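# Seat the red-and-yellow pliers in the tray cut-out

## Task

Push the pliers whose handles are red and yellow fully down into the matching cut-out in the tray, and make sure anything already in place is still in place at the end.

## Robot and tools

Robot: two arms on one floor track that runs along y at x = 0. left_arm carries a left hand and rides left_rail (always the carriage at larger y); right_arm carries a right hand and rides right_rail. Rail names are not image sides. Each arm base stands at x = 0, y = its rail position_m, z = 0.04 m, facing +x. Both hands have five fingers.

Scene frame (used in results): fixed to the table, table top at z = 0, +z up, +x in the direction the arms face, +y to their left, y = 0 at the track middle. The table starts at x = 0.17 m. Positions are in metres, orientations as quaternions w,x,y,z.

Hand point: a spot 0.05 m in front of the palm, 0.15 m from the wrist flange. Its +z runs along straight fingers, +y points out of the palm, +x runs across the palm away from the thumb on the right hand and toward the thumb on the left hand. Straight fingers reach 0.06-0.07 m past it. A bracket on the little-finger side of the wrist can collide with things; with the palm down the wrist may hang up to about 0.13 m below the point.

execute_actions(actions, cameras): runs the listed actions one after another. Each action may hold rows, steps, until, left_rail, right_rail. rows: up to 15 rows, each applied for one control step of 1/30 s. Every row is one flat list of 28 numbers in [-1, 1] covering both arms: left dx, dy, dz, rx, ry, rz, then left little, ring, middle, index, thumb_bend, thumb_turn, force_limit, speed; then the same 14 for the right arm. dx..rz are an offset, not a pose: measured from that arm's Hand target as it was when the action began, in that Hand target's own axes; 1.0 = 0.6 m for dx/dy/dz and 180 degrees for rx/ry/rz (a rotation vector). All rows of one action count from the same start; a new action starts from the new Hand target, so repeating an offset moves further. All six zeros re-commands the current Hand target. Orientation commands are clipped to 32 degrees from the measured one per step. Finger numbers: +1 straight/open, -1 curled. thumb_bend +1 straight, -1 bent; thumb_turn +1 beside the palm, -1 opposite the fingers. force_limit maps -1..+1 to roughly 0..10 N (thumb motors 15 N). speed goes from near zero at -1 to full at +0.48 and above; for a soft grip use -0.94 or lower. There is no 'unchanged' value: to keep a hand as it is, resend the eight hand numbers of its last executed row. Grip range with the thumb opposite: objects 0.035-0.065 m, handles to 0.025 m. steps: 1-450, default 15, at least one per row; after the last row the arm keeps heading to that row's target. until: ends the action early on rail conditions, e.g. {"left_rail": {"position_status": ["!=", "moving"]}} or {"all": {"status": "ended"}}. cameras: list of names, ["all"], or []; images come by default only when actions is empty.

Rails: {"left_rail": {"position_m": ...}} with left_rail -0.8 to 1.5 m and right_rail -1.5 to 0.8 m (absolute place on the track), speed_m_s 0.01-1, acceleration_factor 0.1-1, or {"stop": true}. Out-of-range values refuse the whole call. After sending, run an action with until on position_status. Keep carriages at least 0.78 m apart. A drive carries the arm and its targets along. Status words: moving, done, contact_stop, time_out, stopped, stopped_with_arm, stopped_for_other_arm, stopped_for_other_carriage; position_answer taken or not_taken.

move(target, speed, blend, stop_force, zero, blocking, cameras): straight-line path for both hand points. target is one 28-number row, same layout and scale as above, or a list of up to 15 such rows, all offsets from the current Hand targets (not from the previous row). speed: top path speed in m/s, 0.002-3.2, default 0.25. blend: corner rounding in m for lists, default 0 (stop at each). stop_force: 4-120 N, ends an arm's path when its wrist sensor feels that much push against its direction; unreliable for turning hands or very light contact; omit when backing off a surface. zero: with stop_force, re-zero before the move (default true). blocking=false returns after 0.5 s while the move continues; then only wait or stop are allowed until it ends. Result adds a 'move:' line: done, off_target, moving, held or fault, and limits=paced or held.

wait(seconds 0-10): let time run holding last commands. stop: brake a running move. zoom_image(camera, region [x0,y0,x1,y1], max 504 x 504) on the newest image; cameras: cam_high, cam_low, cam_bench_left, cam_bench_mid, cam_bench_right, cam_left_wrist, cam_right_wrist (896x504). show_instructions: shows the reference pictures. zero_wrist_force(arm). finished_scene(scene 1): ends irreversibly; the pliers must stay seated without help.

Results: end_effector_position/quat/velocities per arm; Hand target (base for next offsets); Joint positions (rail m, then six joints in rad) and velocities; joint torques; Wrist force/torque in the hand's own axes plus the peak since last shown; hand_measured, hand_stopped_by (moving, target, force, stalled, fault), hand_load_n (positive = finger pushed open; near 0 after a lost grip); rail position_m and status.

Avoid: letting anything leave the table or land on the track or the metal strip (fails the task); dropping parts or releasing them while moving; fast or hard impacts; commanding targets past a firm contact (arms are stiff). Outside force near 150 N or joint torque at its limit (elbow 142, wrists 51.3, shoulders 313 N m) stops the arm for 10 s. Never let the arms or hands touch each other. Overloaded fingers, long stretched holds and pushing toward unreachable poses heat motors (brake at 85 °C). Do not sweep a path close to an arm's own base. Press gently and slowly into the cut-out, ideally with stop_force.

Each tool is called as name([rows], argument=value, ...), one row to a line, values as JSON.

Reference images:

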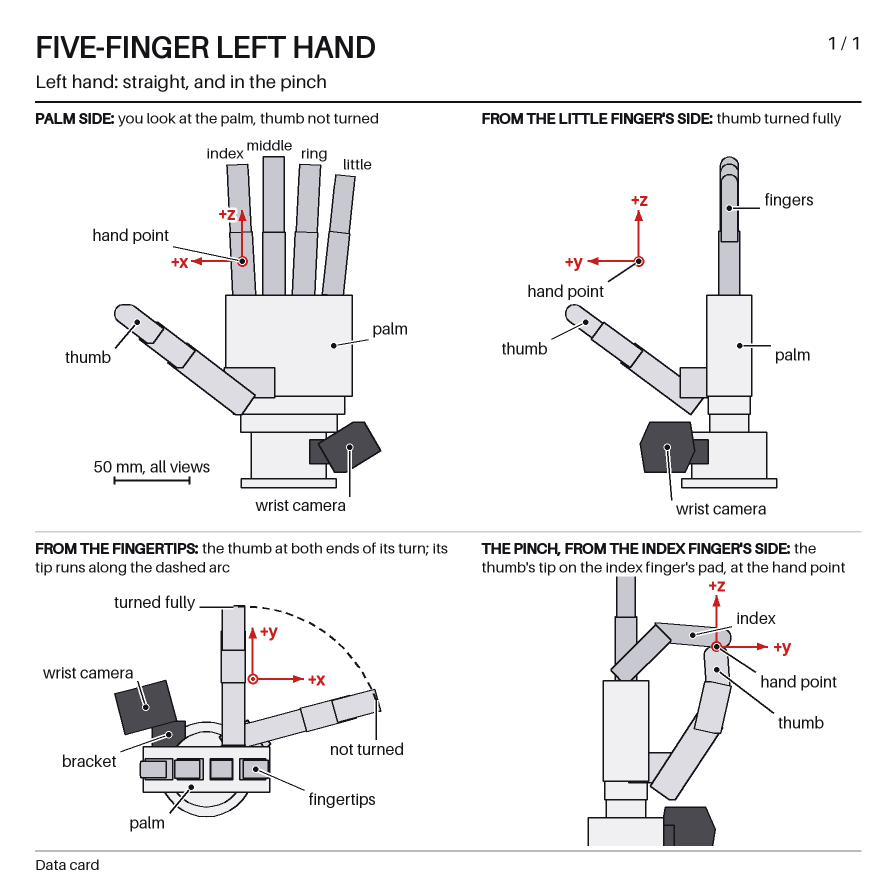

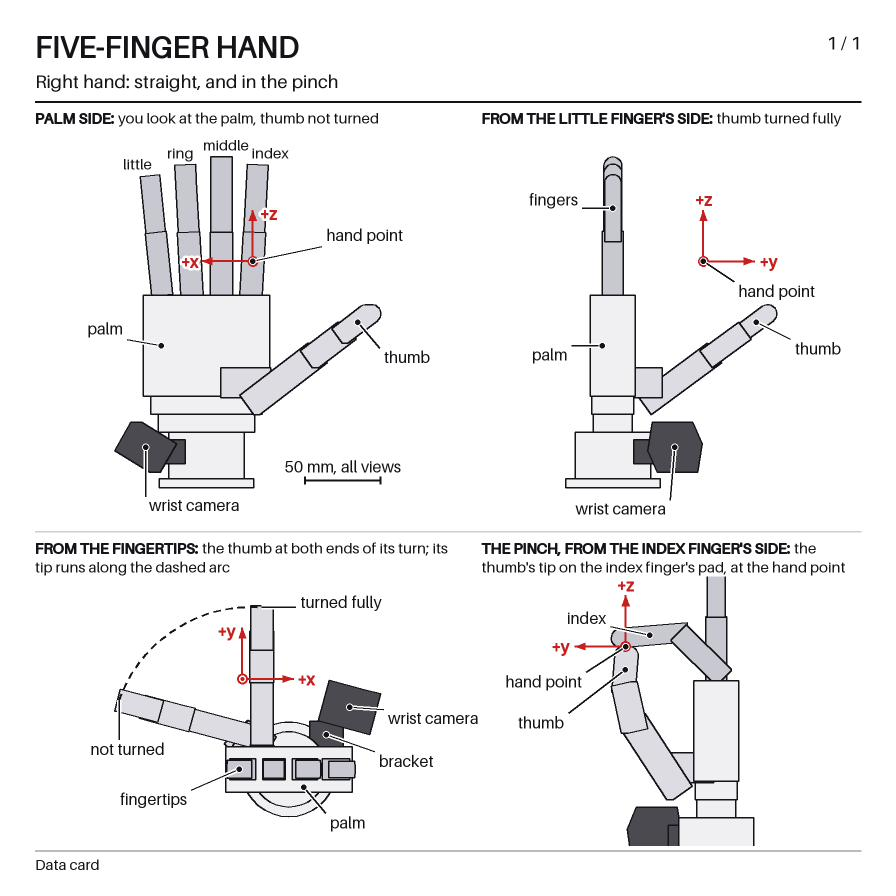

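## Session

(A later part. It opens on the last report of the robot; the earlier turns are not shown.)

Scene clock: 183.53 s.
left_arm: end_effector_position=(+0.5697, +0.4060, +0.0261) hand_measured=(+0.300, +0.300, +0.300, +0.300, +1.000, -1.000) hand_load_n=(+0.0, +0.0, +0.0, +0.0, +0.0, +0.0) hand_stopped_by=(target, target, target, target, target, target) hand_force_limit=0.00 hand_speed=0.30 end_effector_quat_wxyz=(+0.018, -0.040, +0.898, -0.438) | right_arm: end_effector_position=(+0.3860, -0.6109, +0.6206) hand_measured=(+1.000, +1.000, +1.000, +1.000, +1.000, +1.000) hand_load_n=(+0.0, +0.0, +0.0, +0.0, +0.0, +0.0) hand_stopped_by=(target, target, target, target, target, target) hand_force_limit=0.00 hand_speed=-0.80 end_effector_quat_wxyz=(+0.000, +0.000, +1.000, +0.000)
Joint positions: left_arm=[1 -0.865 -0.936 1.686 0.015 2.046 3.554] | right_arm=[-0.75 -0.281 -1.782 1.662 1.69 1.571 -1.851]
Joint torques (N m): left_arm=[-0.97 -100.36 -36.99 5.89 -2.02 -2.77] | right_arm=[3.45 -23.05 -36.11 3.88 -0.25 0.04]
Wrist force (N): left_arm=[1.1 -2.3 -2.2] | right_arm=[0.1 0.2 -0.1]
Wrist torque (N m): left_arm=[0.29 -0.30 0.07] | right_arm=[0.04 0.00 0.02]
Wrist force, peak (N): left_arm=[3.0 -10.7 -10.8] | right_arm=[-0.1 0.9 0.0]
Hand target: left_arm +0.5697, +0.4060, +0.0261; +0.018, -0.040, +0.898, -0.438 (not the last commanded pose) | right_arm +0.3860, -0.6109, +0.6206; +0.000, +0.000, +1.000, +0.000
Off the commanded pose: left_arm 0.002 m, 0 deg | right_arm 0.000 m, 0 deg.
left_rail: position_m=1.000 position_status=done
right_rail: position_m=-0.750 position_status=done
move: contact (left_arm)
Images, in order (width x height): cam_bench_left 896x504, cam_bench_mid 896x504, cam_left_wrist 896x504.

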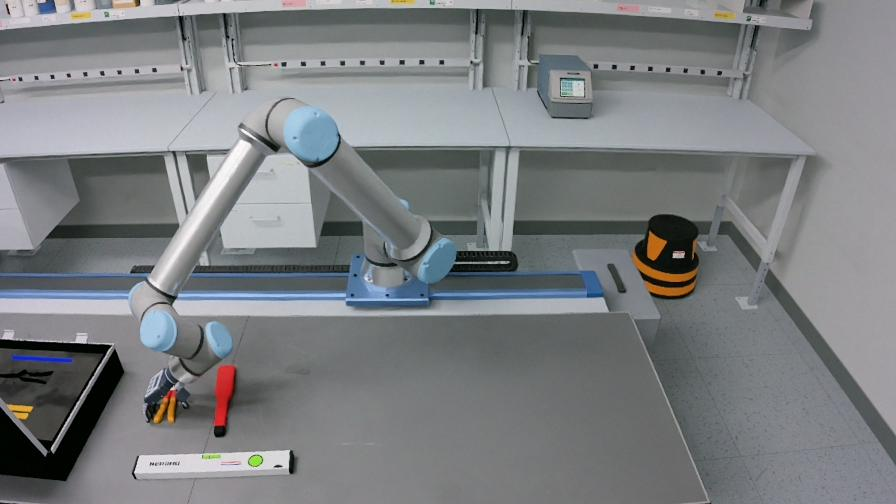

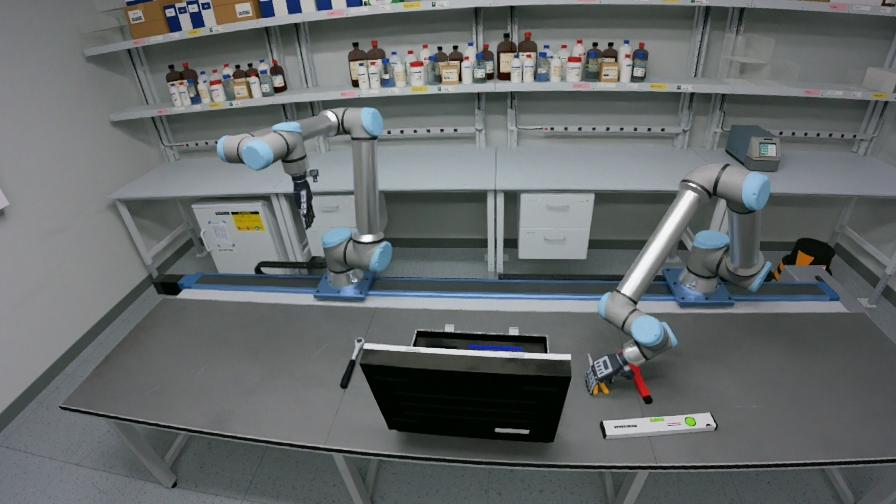

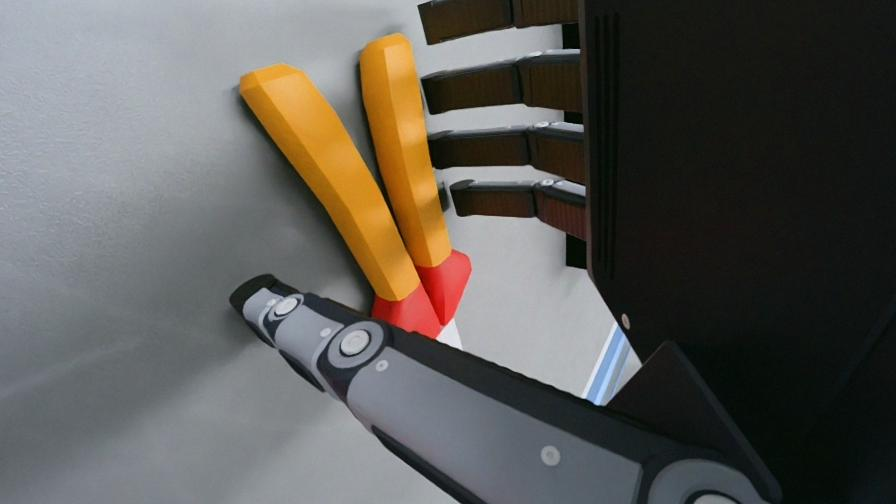

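move([
  [0,-0.0020,-0.0015,0,0,0, 0.3,0.3,0.3,0.3,0.6,-1,-0.4,0, 0,0,0,0,0,0,1,1,1,1,1,1,0,-0.8],
], speed=0.05, cameras=["cam_bench_left","cam_left_wrist"])

zoom_image(camera="cam_bench_left", region=[120, 350, 220, 440])

Scene clock: 195.03 s.
left_arm: end_effector_position=(+0.5697, +0.4060, +0.0276) hand_measured=(+0.300, +0.300, +0.300, +0.300, +0.600, -1.000) hand_load_n=(+0.0, +0.0, +0.0, +0.0, +0.0, +0.0) hand_stopped_by=(target, target, target, target, target, target) hand_force_limit=-0.40 hand_speed=0.00 end_effector_quat_wxyz=(+0.018, -0.040, +0.898, -0.438) | right_arm: end_effector_position=(+0.3860, -0.6109, +0.6206) hand_measured=(+1.000, +1.000, +1.000, +1.000, +1.000, +1.000) hand_load_n=(+0.0, +0.0, +0.0, +0.0, +0.0, +0.0) hand_stopped_by=(target, target, target, target, target, target) hand_force_limit=0.00 hand_speed=-0.80 end_effector_quat_wxyz=(+0.000, +0.000, +1.000, +0.000)
Joint positions: left_arm=[1 -0.865 -0.938 1.686 0.017 2.046 3.554] | right_arm=[-0.75 -0.281 -1.782 1.662 1.69 1.571 -1.851]
Joint torques (N m): left_arm=[-0.01 -104.06 -39.62 5.71 -2 -3.67] | right_arm=[2.39 -22.05 -35.92 3.99 -0.65 0.55]
Wrist force (N): left_arm=[1.1 0.4 0.4] | right_arm=[0.0 0.2 0.0]
Wrist torque (N m): left_arm=[0.23 -0.23 0.01] | right_arm=[0.03 0.01 0.01]
Wrist force, peak (N): left_arm=[1.3 -2.0 -3.1] | right_arm=[0.0 0.7 -0.1]
Hand target: left_arm +0.5697, +0.4060, +0.0276; +0.018, -0.040, +0.898, -0.438 | right_arm +0.3860, -0.6109, +0.6206; +0.000, +0.000, +1.000, +0.000
Off the commanded pose: left_arm 0.000 m, 0 deg | right_arm 0.000 m, 0 deg.
left_rail: position_m=1.000 position_status=done
right_rail: position_m=-0.750 position_status=done
move: done
Images, in order (width x height): cam_bench_left 896x504, cam_left_wrist 896x504.

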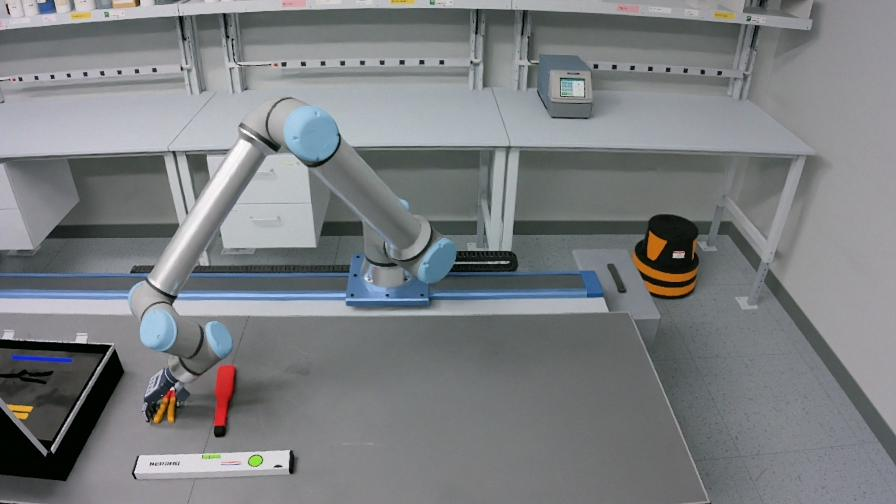

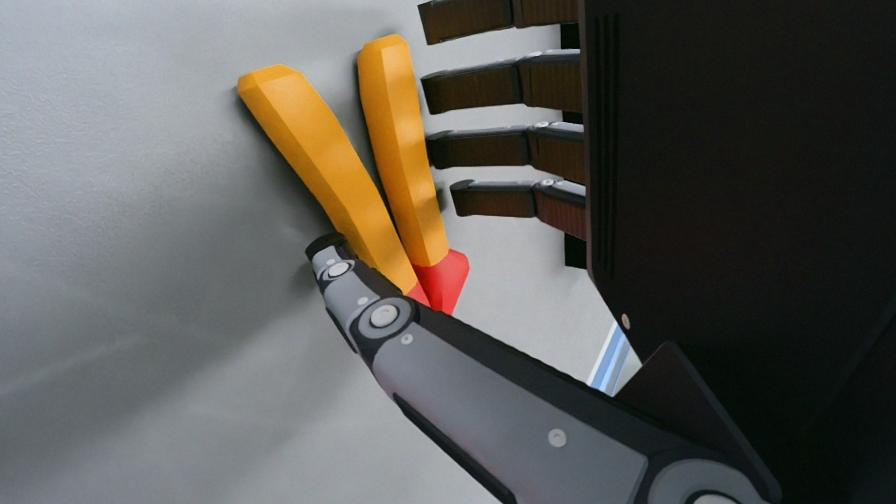

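Scaled by 5.040.

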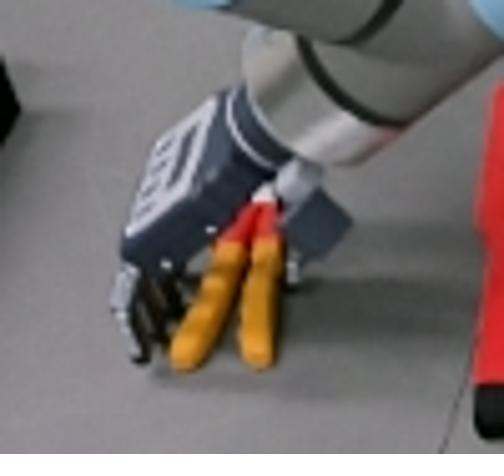

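execute_actions([
  {"rows":[[0,0,0,0,0,0, 0.3,0.3,-0.3,-0.3,0.6,-1,-0.2,-0.85, 0,0,0,0,0,0,1,1,1,1,1,1,0,-0.8]],"steps":110},
], cameras=["cam_left_wrist"])

Scene clock: 201.57 s.
left_arm: end_effector_position=(+0.5697, +0.4060, +0.0276) hand_measured=(+0.300, +0.300, +0.052, +0.024, +0.602, -1.000) hand_load_n=(+0.0, +0.0, +2.0, +4.5, +5.5, -1.0) hand_stopped_by=(target, target, force, force, target, target) hand_force_limit=-0.20 hand_speed=-0.85 end_effector_quat_wxyz=(+0.018, -0.040, +0.898, -0.438) | right_arm: end_effector_position=(+0.3860, -0.6109, +0.6206) hand_measured=(+1.000, +1.000, +1.000, +1.000, +1.000, +1.000) hand_load_n=(-0.5, +0.0, +0.0, +0.0, +0.0, +0.0) hand_stopped_by=(target, target, target, target, target, target) hand_force_limit=0.00 hand_speed=-0.80 end_effector_quat_wxyz=(+0.000, +0.000, +1.000, +0.000)
Joint positions: left_arm=[1 -0.865 -0.938 1.686 0.017 2.046 3.554] | right_arm=[-0.75 -0.281 -1.782 1.662 1.69 1.571 -1.851]
Joint torques (N m): left_arm=[-6.2 -104.76 -32.25 3.82 -0.88 -3.39] | right_arm=[3.05 -23.3 -35.94 4.27 -0.23 0.28]
Wrist force (N): left_arm=[1.1 1.0 0.2] | right_arm=[0.0 0.4 0.3]
Wrist torque (N m): left_arm=[0.25 -0.25 0.01] | right_arm=[0.05 0.00 0.01]
Wrist force, peak (N): left_arm=[2.2 1.0 0.1] | right_arm=[-0.2 0.7 -0.6]
Hand target: left_arm +0.5697, +0.4060, +0.0276; +0.018, -0.040, +0.898, -0.438 | right_arm +0.3860, -0.6109, +0.6206; +0.000, +0.000, +1.000, +0.000
Off the commanded pose: left_arm 0.000 m, 0 deg | right_arm 0.000 m, 0 deg.
left_rail: position_m=1.000 position_status=done
right_rail: position_m=-0.750 position_status=done
Images, in order (width x height): cam_left_wrist 896x504.

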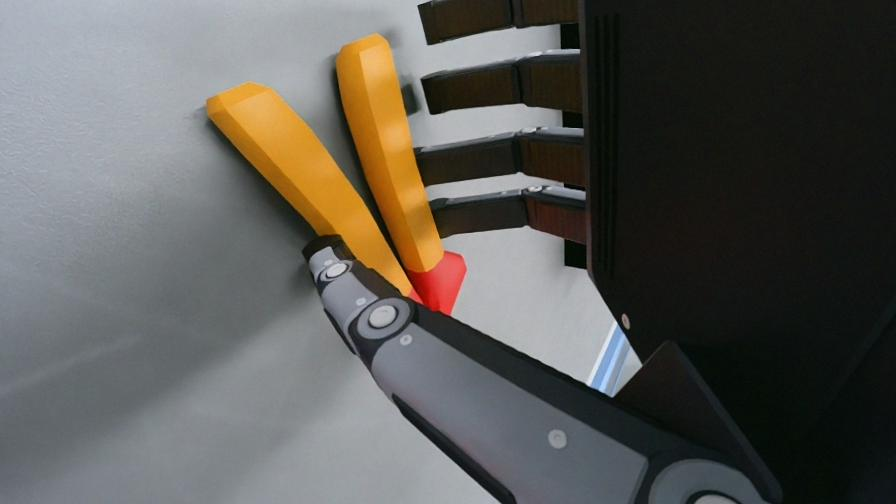

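execute_actions([
  {"rows":[[0,0,0,0,0,0, 0.3,0.3,-0.35,-0.35,0.6,-1,0.4,-0.9, 0,0,0,0,0,0,1,1,1,1,1,1,0,-0.8]],"steps":50},
  {"rows":[[0,0,0,0,0,0, -0.3,-0.3,-0.35,-0.35,0.6,-1,-0.6,-0.9, 0,0,0,0,0,0,1,1,1,1,1,1,0,-0.8]],"steps":130},
], cameras=["cam_left_wrist","cam_bench_left"])

Scene clock: 213.53 s.
left_arm: end_effector_position=(+0.5697, +0.4060, +0.0276) hand_measured=(-0.062, +0.032, +0.020, -0.002, +0.604, -1.000) hand_load_n=(+2.0, +1.0, +7.0, +5.0, +15.5, +1.0) hand_stopped_by=(force, force, force, force, target, target) hand_force_limit=-0.60 hand_speed=-0.90 end_effector_quat_wxyz=(+0.018, -0.040, +0.898, -0.438) | right_arm: end_effector_position=(+0.3860, -0.6109, +0.6206) hand_measured=(+1.000, +1.000, +1.000, +1.000, +1.000, +1.000) hand_load_n=(+0.0, +0.0, +0.0, +0.0, +0.0, +0.0) hand_stopped_by=(target, target, target, target, target, target) hand_force_limit=0.00 hand_speed=-0.80 end_effector_quat_wxyz=(+0.000, +0.000, +1.000, +0.000)
Joint positions: left_arm=[1 -0.865 -0.938 1.686 0.017 2.046 3.554] | right_arm=[-0.75 -0.281 -1.782 1.662 1.69 1.571 -1.851]
Joint torques (N m): left_arm=[-3.63 -103.82 -25.12 -1.24 2.21 -3.12] | right_arm=[3.71 -24.44 -35.26 4.1 -0.21 0.22]
Wrist force (N): left_arm=[0.7 0.8 -1.0] | right_arm=[-0.3 0.4 0.1]
Wrist torque (N m): left_arm=[0.22 -0.27 0.06] | right_arm=[0.06 0.05 0.00]
Wrist force, peak (N): left_arm=[1.8 1.4 0.2] | right_arm=[0.1 0.9 -0.1]
Hand target: left_arm +0.5697, +0.4060, +0.0276; +0.018, -0.040, +0.898, -0.438 | right_arm +0.3860, -0.6109, +0.6206; +0.000, +0.000, +1.000, +0.000
Off the commanded pose: left_arm 0.000 m, 0 deg | right_arm 0.000 m, 0 deg.
left_rail: position_m=1.000 position_status=done
right_rail: position_m=-0.750 position_status=done
Images, in order (width x height): cam_bench_left 896x504, cam_left_wrist 896x504.

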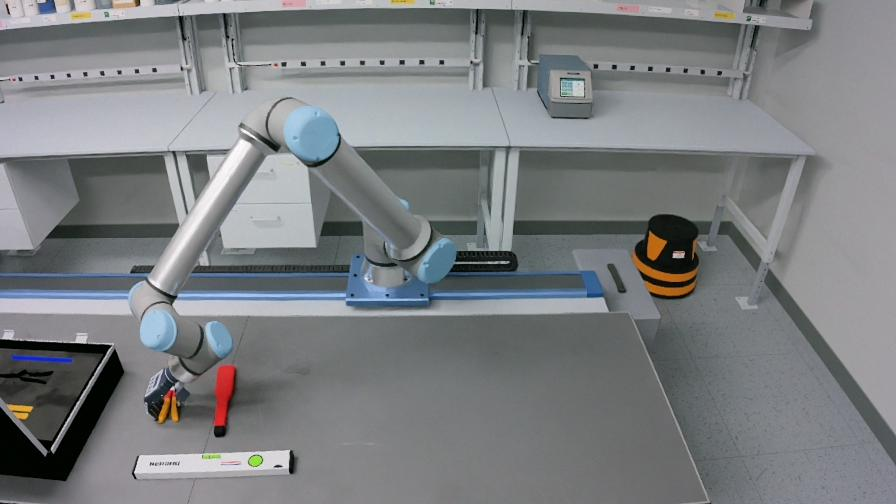

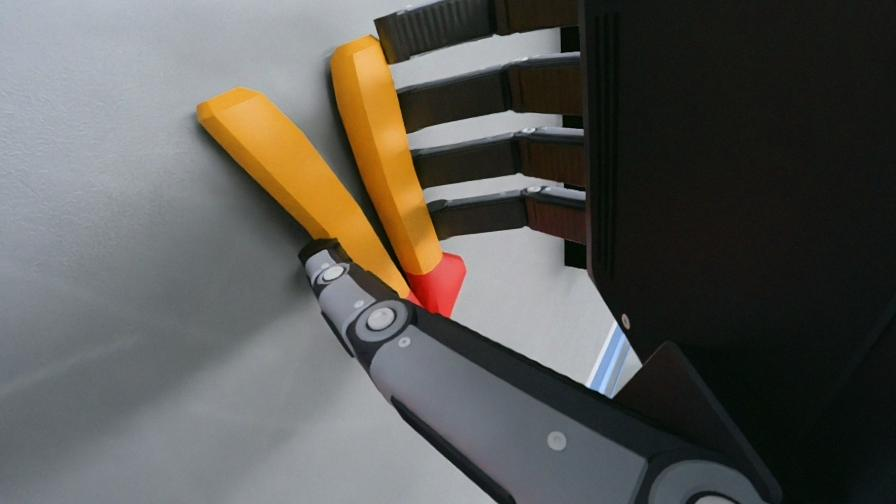

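move([
  [0,-0.1576,-0.1231,0,0,0, -0.3,-0.3,-0.35,-0.35,0.6,-1,-0.6,-0.9, 0,0,0,0,0,0,1,1,1,1,1,1,0,-0.8],
], speed=0.08, cameras=["cam_left_wrist","cam_bench_left","cam_bench_mid","cam_high"])

zoom_image(camera="cam_bench_left", region=[100, 300, 240, 420])

zoom_image(camera="cam_high", region=[340, 120, 480, 240])

zoom_image(camera="cam_high", region=[340, 220, 480, 390])

Scene clock: 220.37 s.
left_arm: end_effector_position=(+0.5699, +0.4060, +0.1474) hand_measured=(-0.062, +0.032, +0.020, -0.002, +0.604, -1.000) hand_load_n=(+1.5, +0.5, +7.0, +6.0, +15.5, +2.0) hand_stopped_by=(force, force, force, force, target, target) hand_force_limit=-0.60 hand_speed=-0.90 end_effector_quat_wxyz=(+0.018, -0.040, +0.898, -0.438) | right_arm: end_effector_position=(+0.3860, -0.6109, +0.6206) hand_measured=(+1.000, +1.000, +1.000, +1.000, +1.000, +1.000) hand_load_n=(+0.0, +0.0, +0.0, +0.0, +0.0, +0.0) hand_stopped_by=(target, target, target, target, target, target) hand_force_limit=0.00 hand_speed=-0.80 end_effector_quat_wxyz=(+0.000, +0.000, +1.000, +0.000)
Joint positions: left_arm=[1 -0.865 -1.058 1.629 0.195 2.047 3.554] | right_arm=[-0.75 -0.281 -1.782 1.662 1.69 1.571 -1.851]
Joint torques (N m): left_arm=[7.7 -99.79 -43.99 6.08 3.39 2.37] | right_arm=[5.06 -23.06 -35.65 4.63 -0.22 0.12]
Wrist force (N): left_arm=[1.3 1.6 0.9] | right_arm=[-0.2 0.2 0.3]
Wrist torque (N m): left_arm=[0.17 -0.33 0.13] | right_arm=[0.01 0.02 -0.01]
Wrist force, peak (N): left_arm=[1.8 2.0 0.8] | right_arm=[-0.5 0.7 -0.1]
Hand target: left_arm +0.5699, +0.4060, +0.1476; +0.018, -0.040, +0.898, -0.438 | right_arm +0.3860, -0.6109, +0.6206; +0.000, +0.000, +1.000, +0.000
Off the commanded pose: left_arm 0.000 m, 0 deg | right_arm 0.000 m, 0 deg.
left_rail: position_m=1.000 position_status=done
right_rail: position_m=-0.750 position_status=done
move: done
Images, in order (width x height): cam_high 896x504, cam_bench_left 896x504, cam_bench_mid 896x504, cam_left_wrist 896x504.

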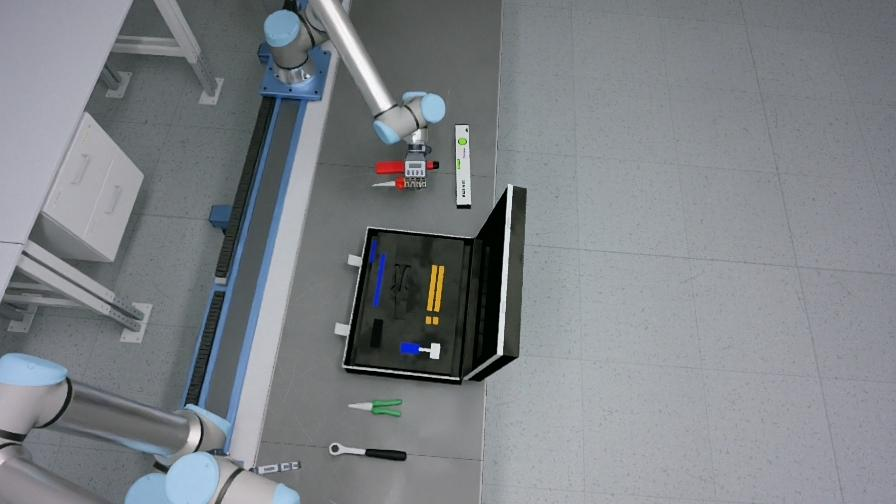

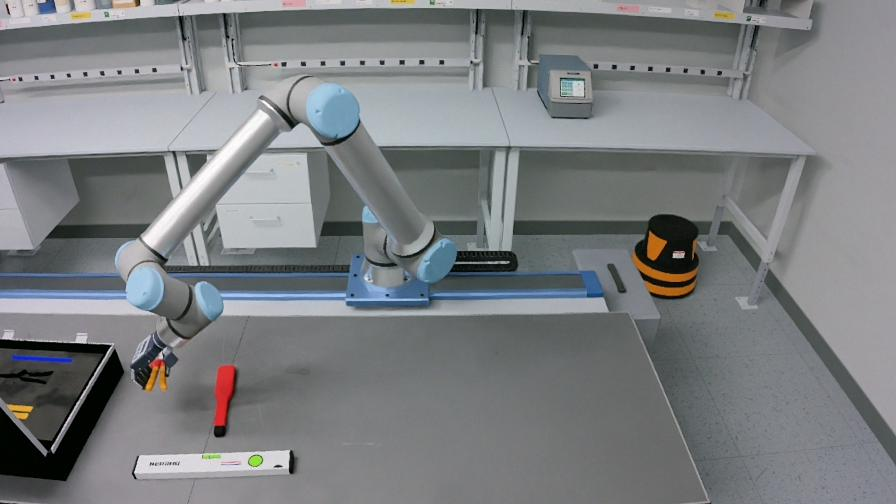

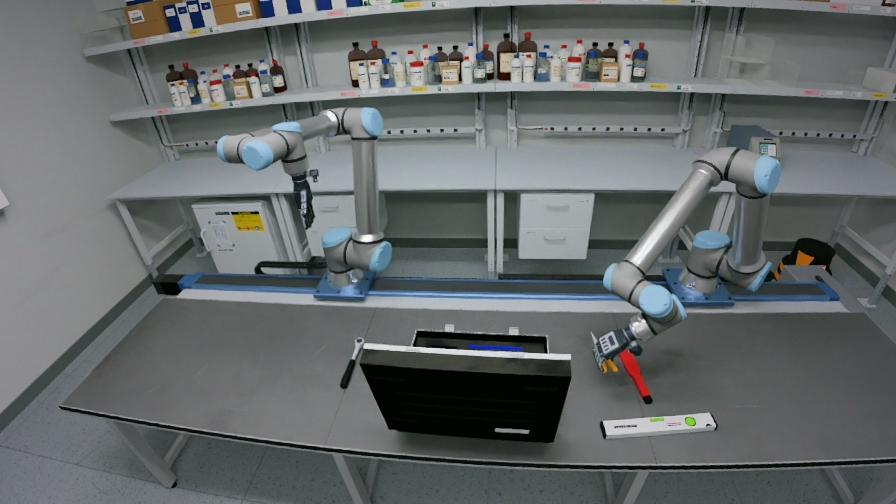

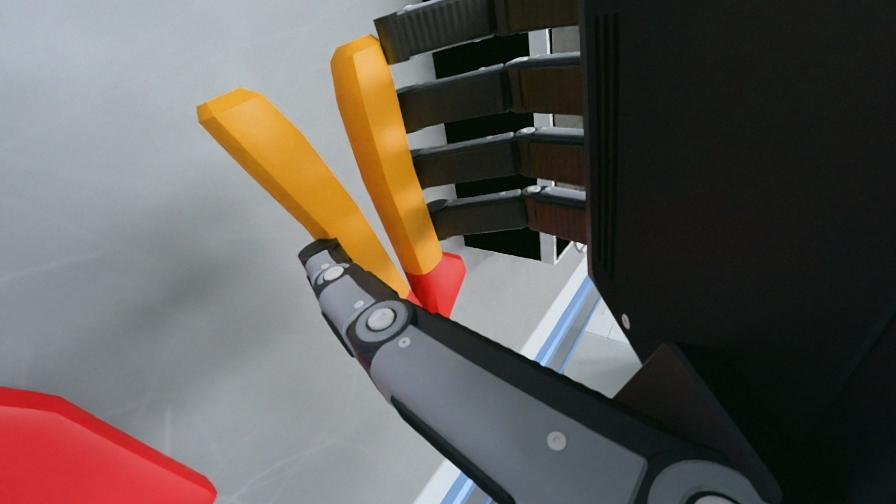

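Scaled by 3.600.

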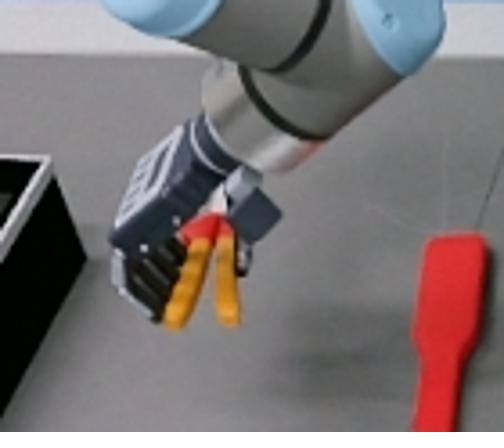

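Scaled by 3.600.

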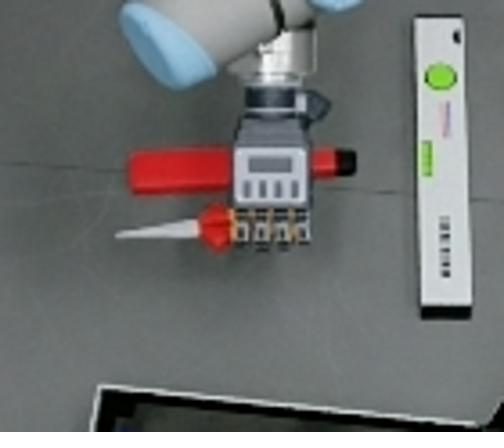

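Scaled by 2.965.

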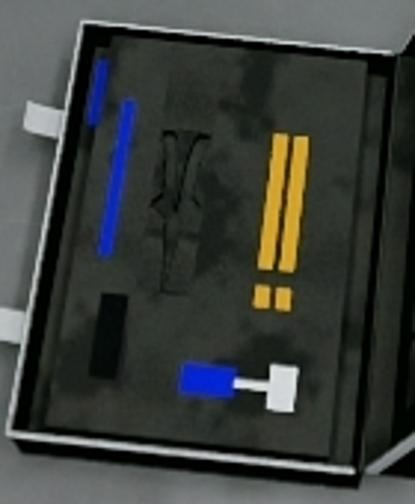

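move([
  [-0.0415,-0.2018,-0.1532,0,-0.348,-0.2719, -0.3,-0.3,-0.35,-0.35,0.6,-1,-0.6,-0.9, 0,0,0,0,0,0,1,1,1,1,1,1,0,-0.8],
], speed=0.3, cameras=["cam_left_wrist"])

execute_actions([
  {"left_rail":{"position_m":0.586,"speed_m_s":0.4,"acceleration_factor":0.4},"steps":90,"until":{"left_rail":{"position_status":["!=","moving"]}}},
], cameras=["all"])

zoom_image(camera="cam_left_wrist", region=[150, 0, 620, 504])

Scene clock: 254.80 s.
left_arm: end_effector_position=(+0.5952, +0.4060, +0.2996) hand_measured=(-0.062, +0.032, +0.020, -0.002, +0.604, -1.000) hand_load_n=(+1.5, +0.5, +7.0, +6.0, +15.5, +1.5) hand_stopped_by=(force, force, force, force, target, target) hand_force_limit=-0.60 hand_speed=-0.90 end_effector_quat_wxyz=(+0.294, -0.604, +0.666, -0.324) | right_arm: end_effector_position=(+0.3860, -0.6109, +0.6206) hand_measured=(+1.000, +1.000, +1.000, +1.000, +1.000, +1.000) hand_load_n=(+0.0, +0.0, +0.0, +0.0, +0.0, +0.0) hand_stopped_by=(target, target, target, target, target, target) hand_force_limit=0.00 hand_speed=-0.80 end_effector_quat_wxyz=(+0.000, +0.000, +1.000, +0.000)
Joint positions: left_arm=[1 -1.163 -1.167 1.542 0.643 0.811 2.301] | right_arm=[-0.75 -0.281 -1.782 1.662 1.69 1.571 -1.851]
Joint torques (N m): left_arm=[-7.45 -56.78 -47.72 7.76 -4.28 -3.92] | right_arm=[7.29 -24.72 -35.83 4.68 -0.45 0.2]
Wrist force (N): left_arm=[0.9 0.7 1.1] | right_arm=[0.0 0.4 0.2]
Wrist torque (N m): left_arm=[0.11 -0.20 0.07] | right_arm=[0.05 0.00 0.02]
Wrist force, peak (N): left_arm=[1.0 2.0 1.8] | right_arm=[-0.2 0.8 0.0]
Hand target: left_arm +0.5952, +0.4060, +0.2996; +0.294, -0.604, +0.666, -0.324 | right_arm +0.3860, -0.6109, +0.6206; +0.000, +0.000, +1.000, +0.000
Off the commanded pose: left_arm 0.000 m, 0 deg | right_arm 0.000 m, 0 deg.
left_rail: position_m=1.000 position_status=done
right_rail: position_m=-0.750 position_status=done
move: done
Images, in order (width x height): cam_left_wrist 896x504.

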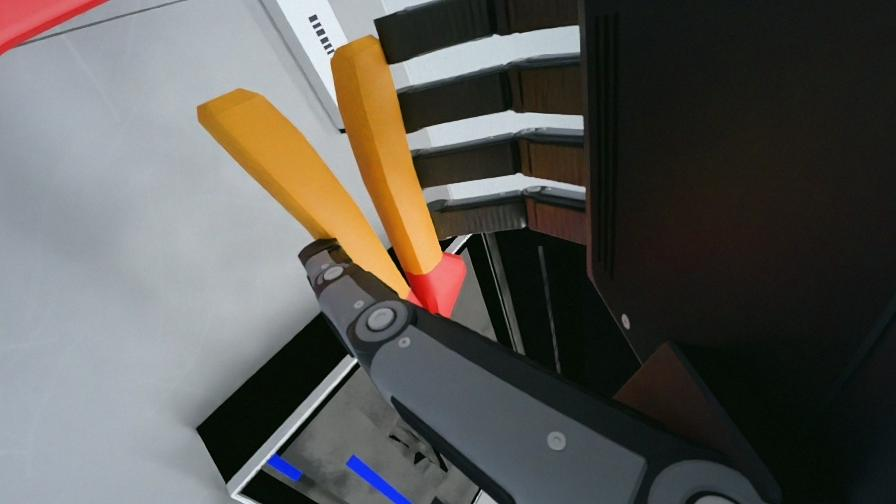

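Scene clock: 256.83 s.
left_arm: end_effector_position=(+0.5951, -0.0080, +0.2996) hand_measured=(-0.062, +0.032, +0.020, -0.002, +0.604, -1.000) hand_load_n=(+1.5, +0.5, +7.0, +6.0, +15.5, +1.5) hand_stopped_by=(force, force, force, force, target, target) hand_force_limit=-0.60 hand_speed=-0.90 end_effector_quat_wxyz=(+0.294, -0.604, +0.666, -0.324) | right_arm: end_effector_position=(+0.3860, -0.6109, +0.6206) hand_measured=(+1.000, +1.000, +1.000, +1.000, +1.000, +1.000) hand_load_n=(+0.0, +0.0, +0.0, +0.0, +0.0, +0.0) hand_stopped_by=(target, target, target, target, target, target) hand_force_limit=0.00 hand_speed=-0.80 end_effector_quat_wxyz=(+0.000, +0.000, +1.000, +0.000)
Joint positions: left_arm=[0.586 -1.163 -1.167 1.542 0.644 0.811 2.3] | right_arm=[-0.75 -0.281 -1.782 1.662 1.69 1.571 -1.851]
Joint torques (N m): left_arm=[8.08 -74.34 -40.48 6.31 -2.8 -3.45] | right_arm=[3.86 -23.84 -35.29 4.47 -0.75 0.16]
Wrist force (N): left_arm=[0.9 1.1 1.0] | right_arm=[0.2 0.4 0.0]
Wrist torque (N m): left_arm=[0.17 -0.19 0.06] | right_arm=[0.06 -0.02 0.02]
Wrist force, peak (N): left_arm=[2.0 1.2 1.2] | right_arm=[-0.2 0.8 0.0]
Hand target: left_arm +0.5952, -0.0080, +0.2996; +0.294, -0.604, +0.666, -0.324 | right_arm +0.3860, -0.6109, +0.6206; +0.000, +0.000, +1.000, +0.000
Off the commanded pose: left_arm 0.000 m, 0 deg | right_arm 0.000 m, 0 deg.
left_rail: position_m=0.586 speed_m_s=0.40 position_status=done
right_rail: position_m=-0.750 position_status=done

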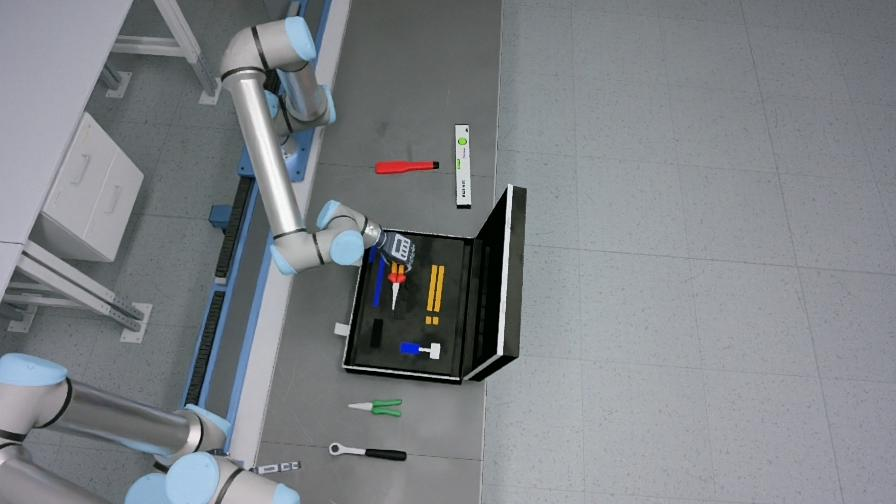

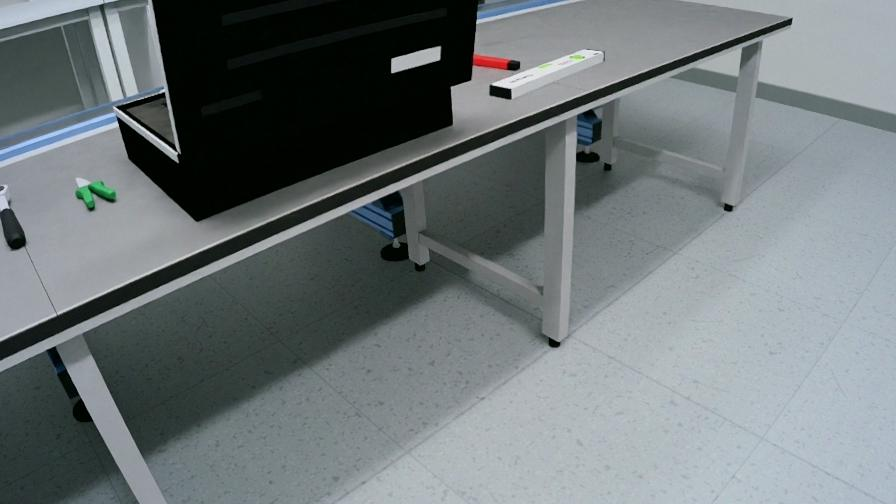

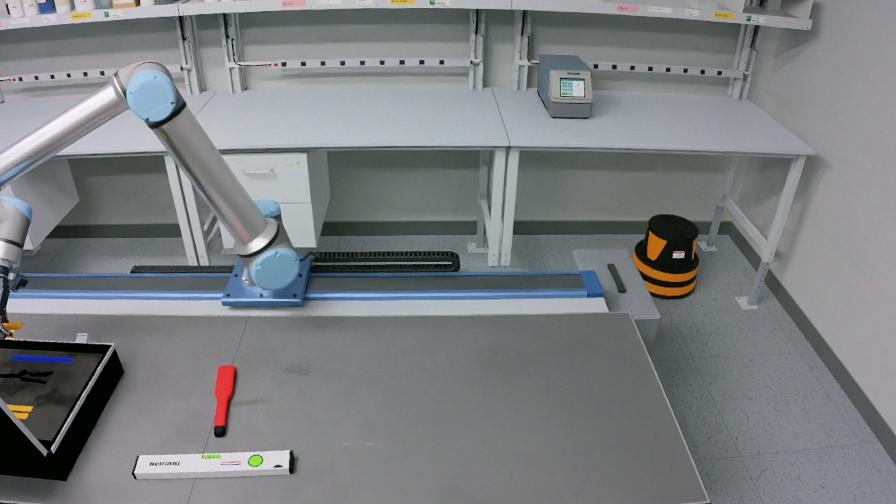

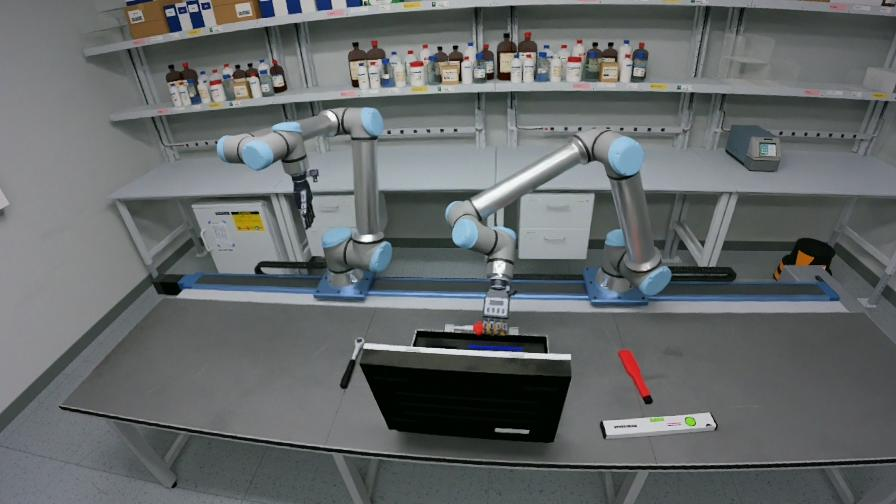

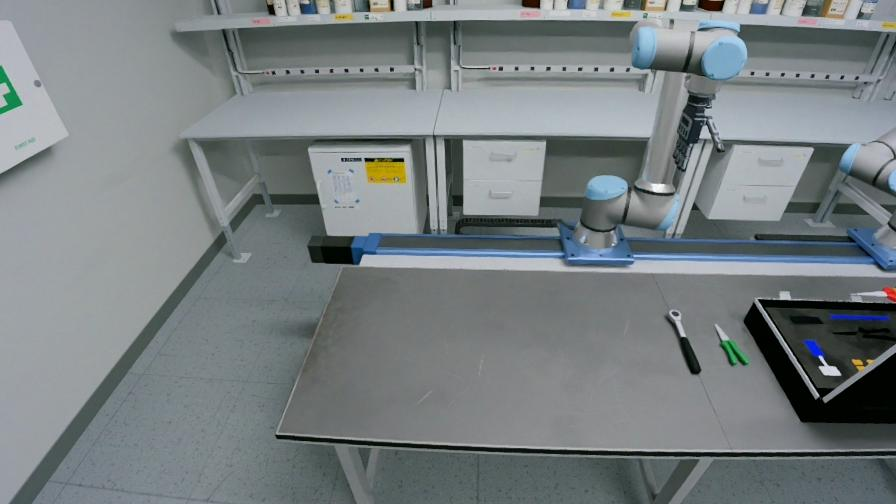

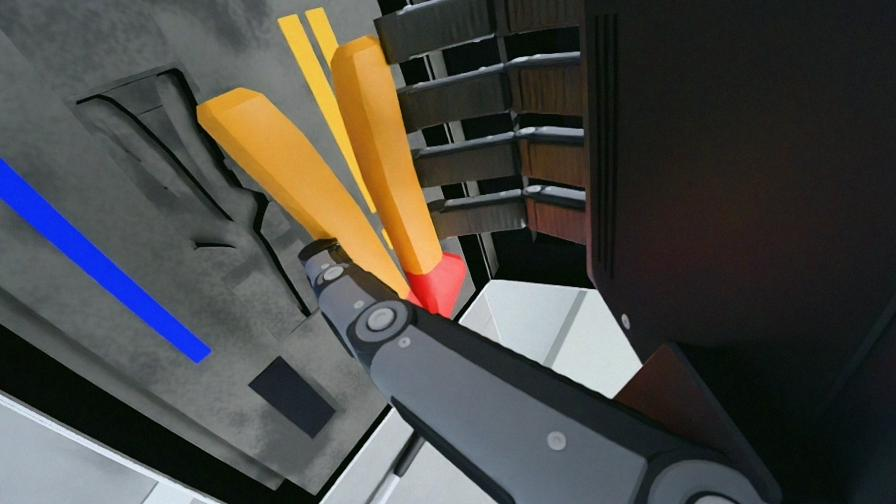

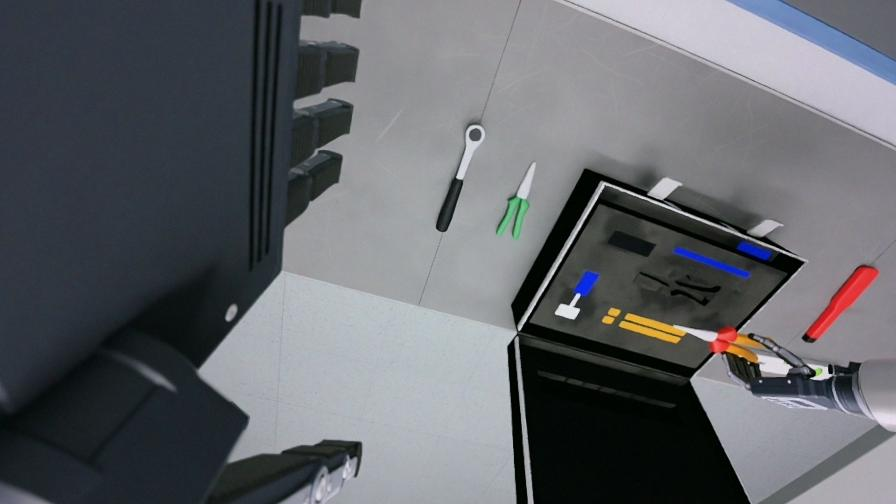

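Scaled by 1.000.

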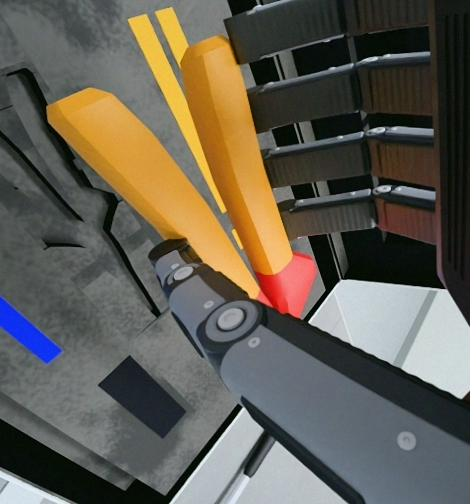

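zoom_image(camera="cam_left_wrist", region=[40, 40, 340, 340])

Scaled by 1.680.

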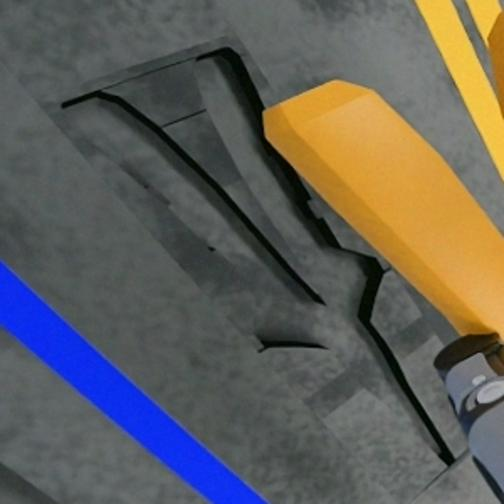

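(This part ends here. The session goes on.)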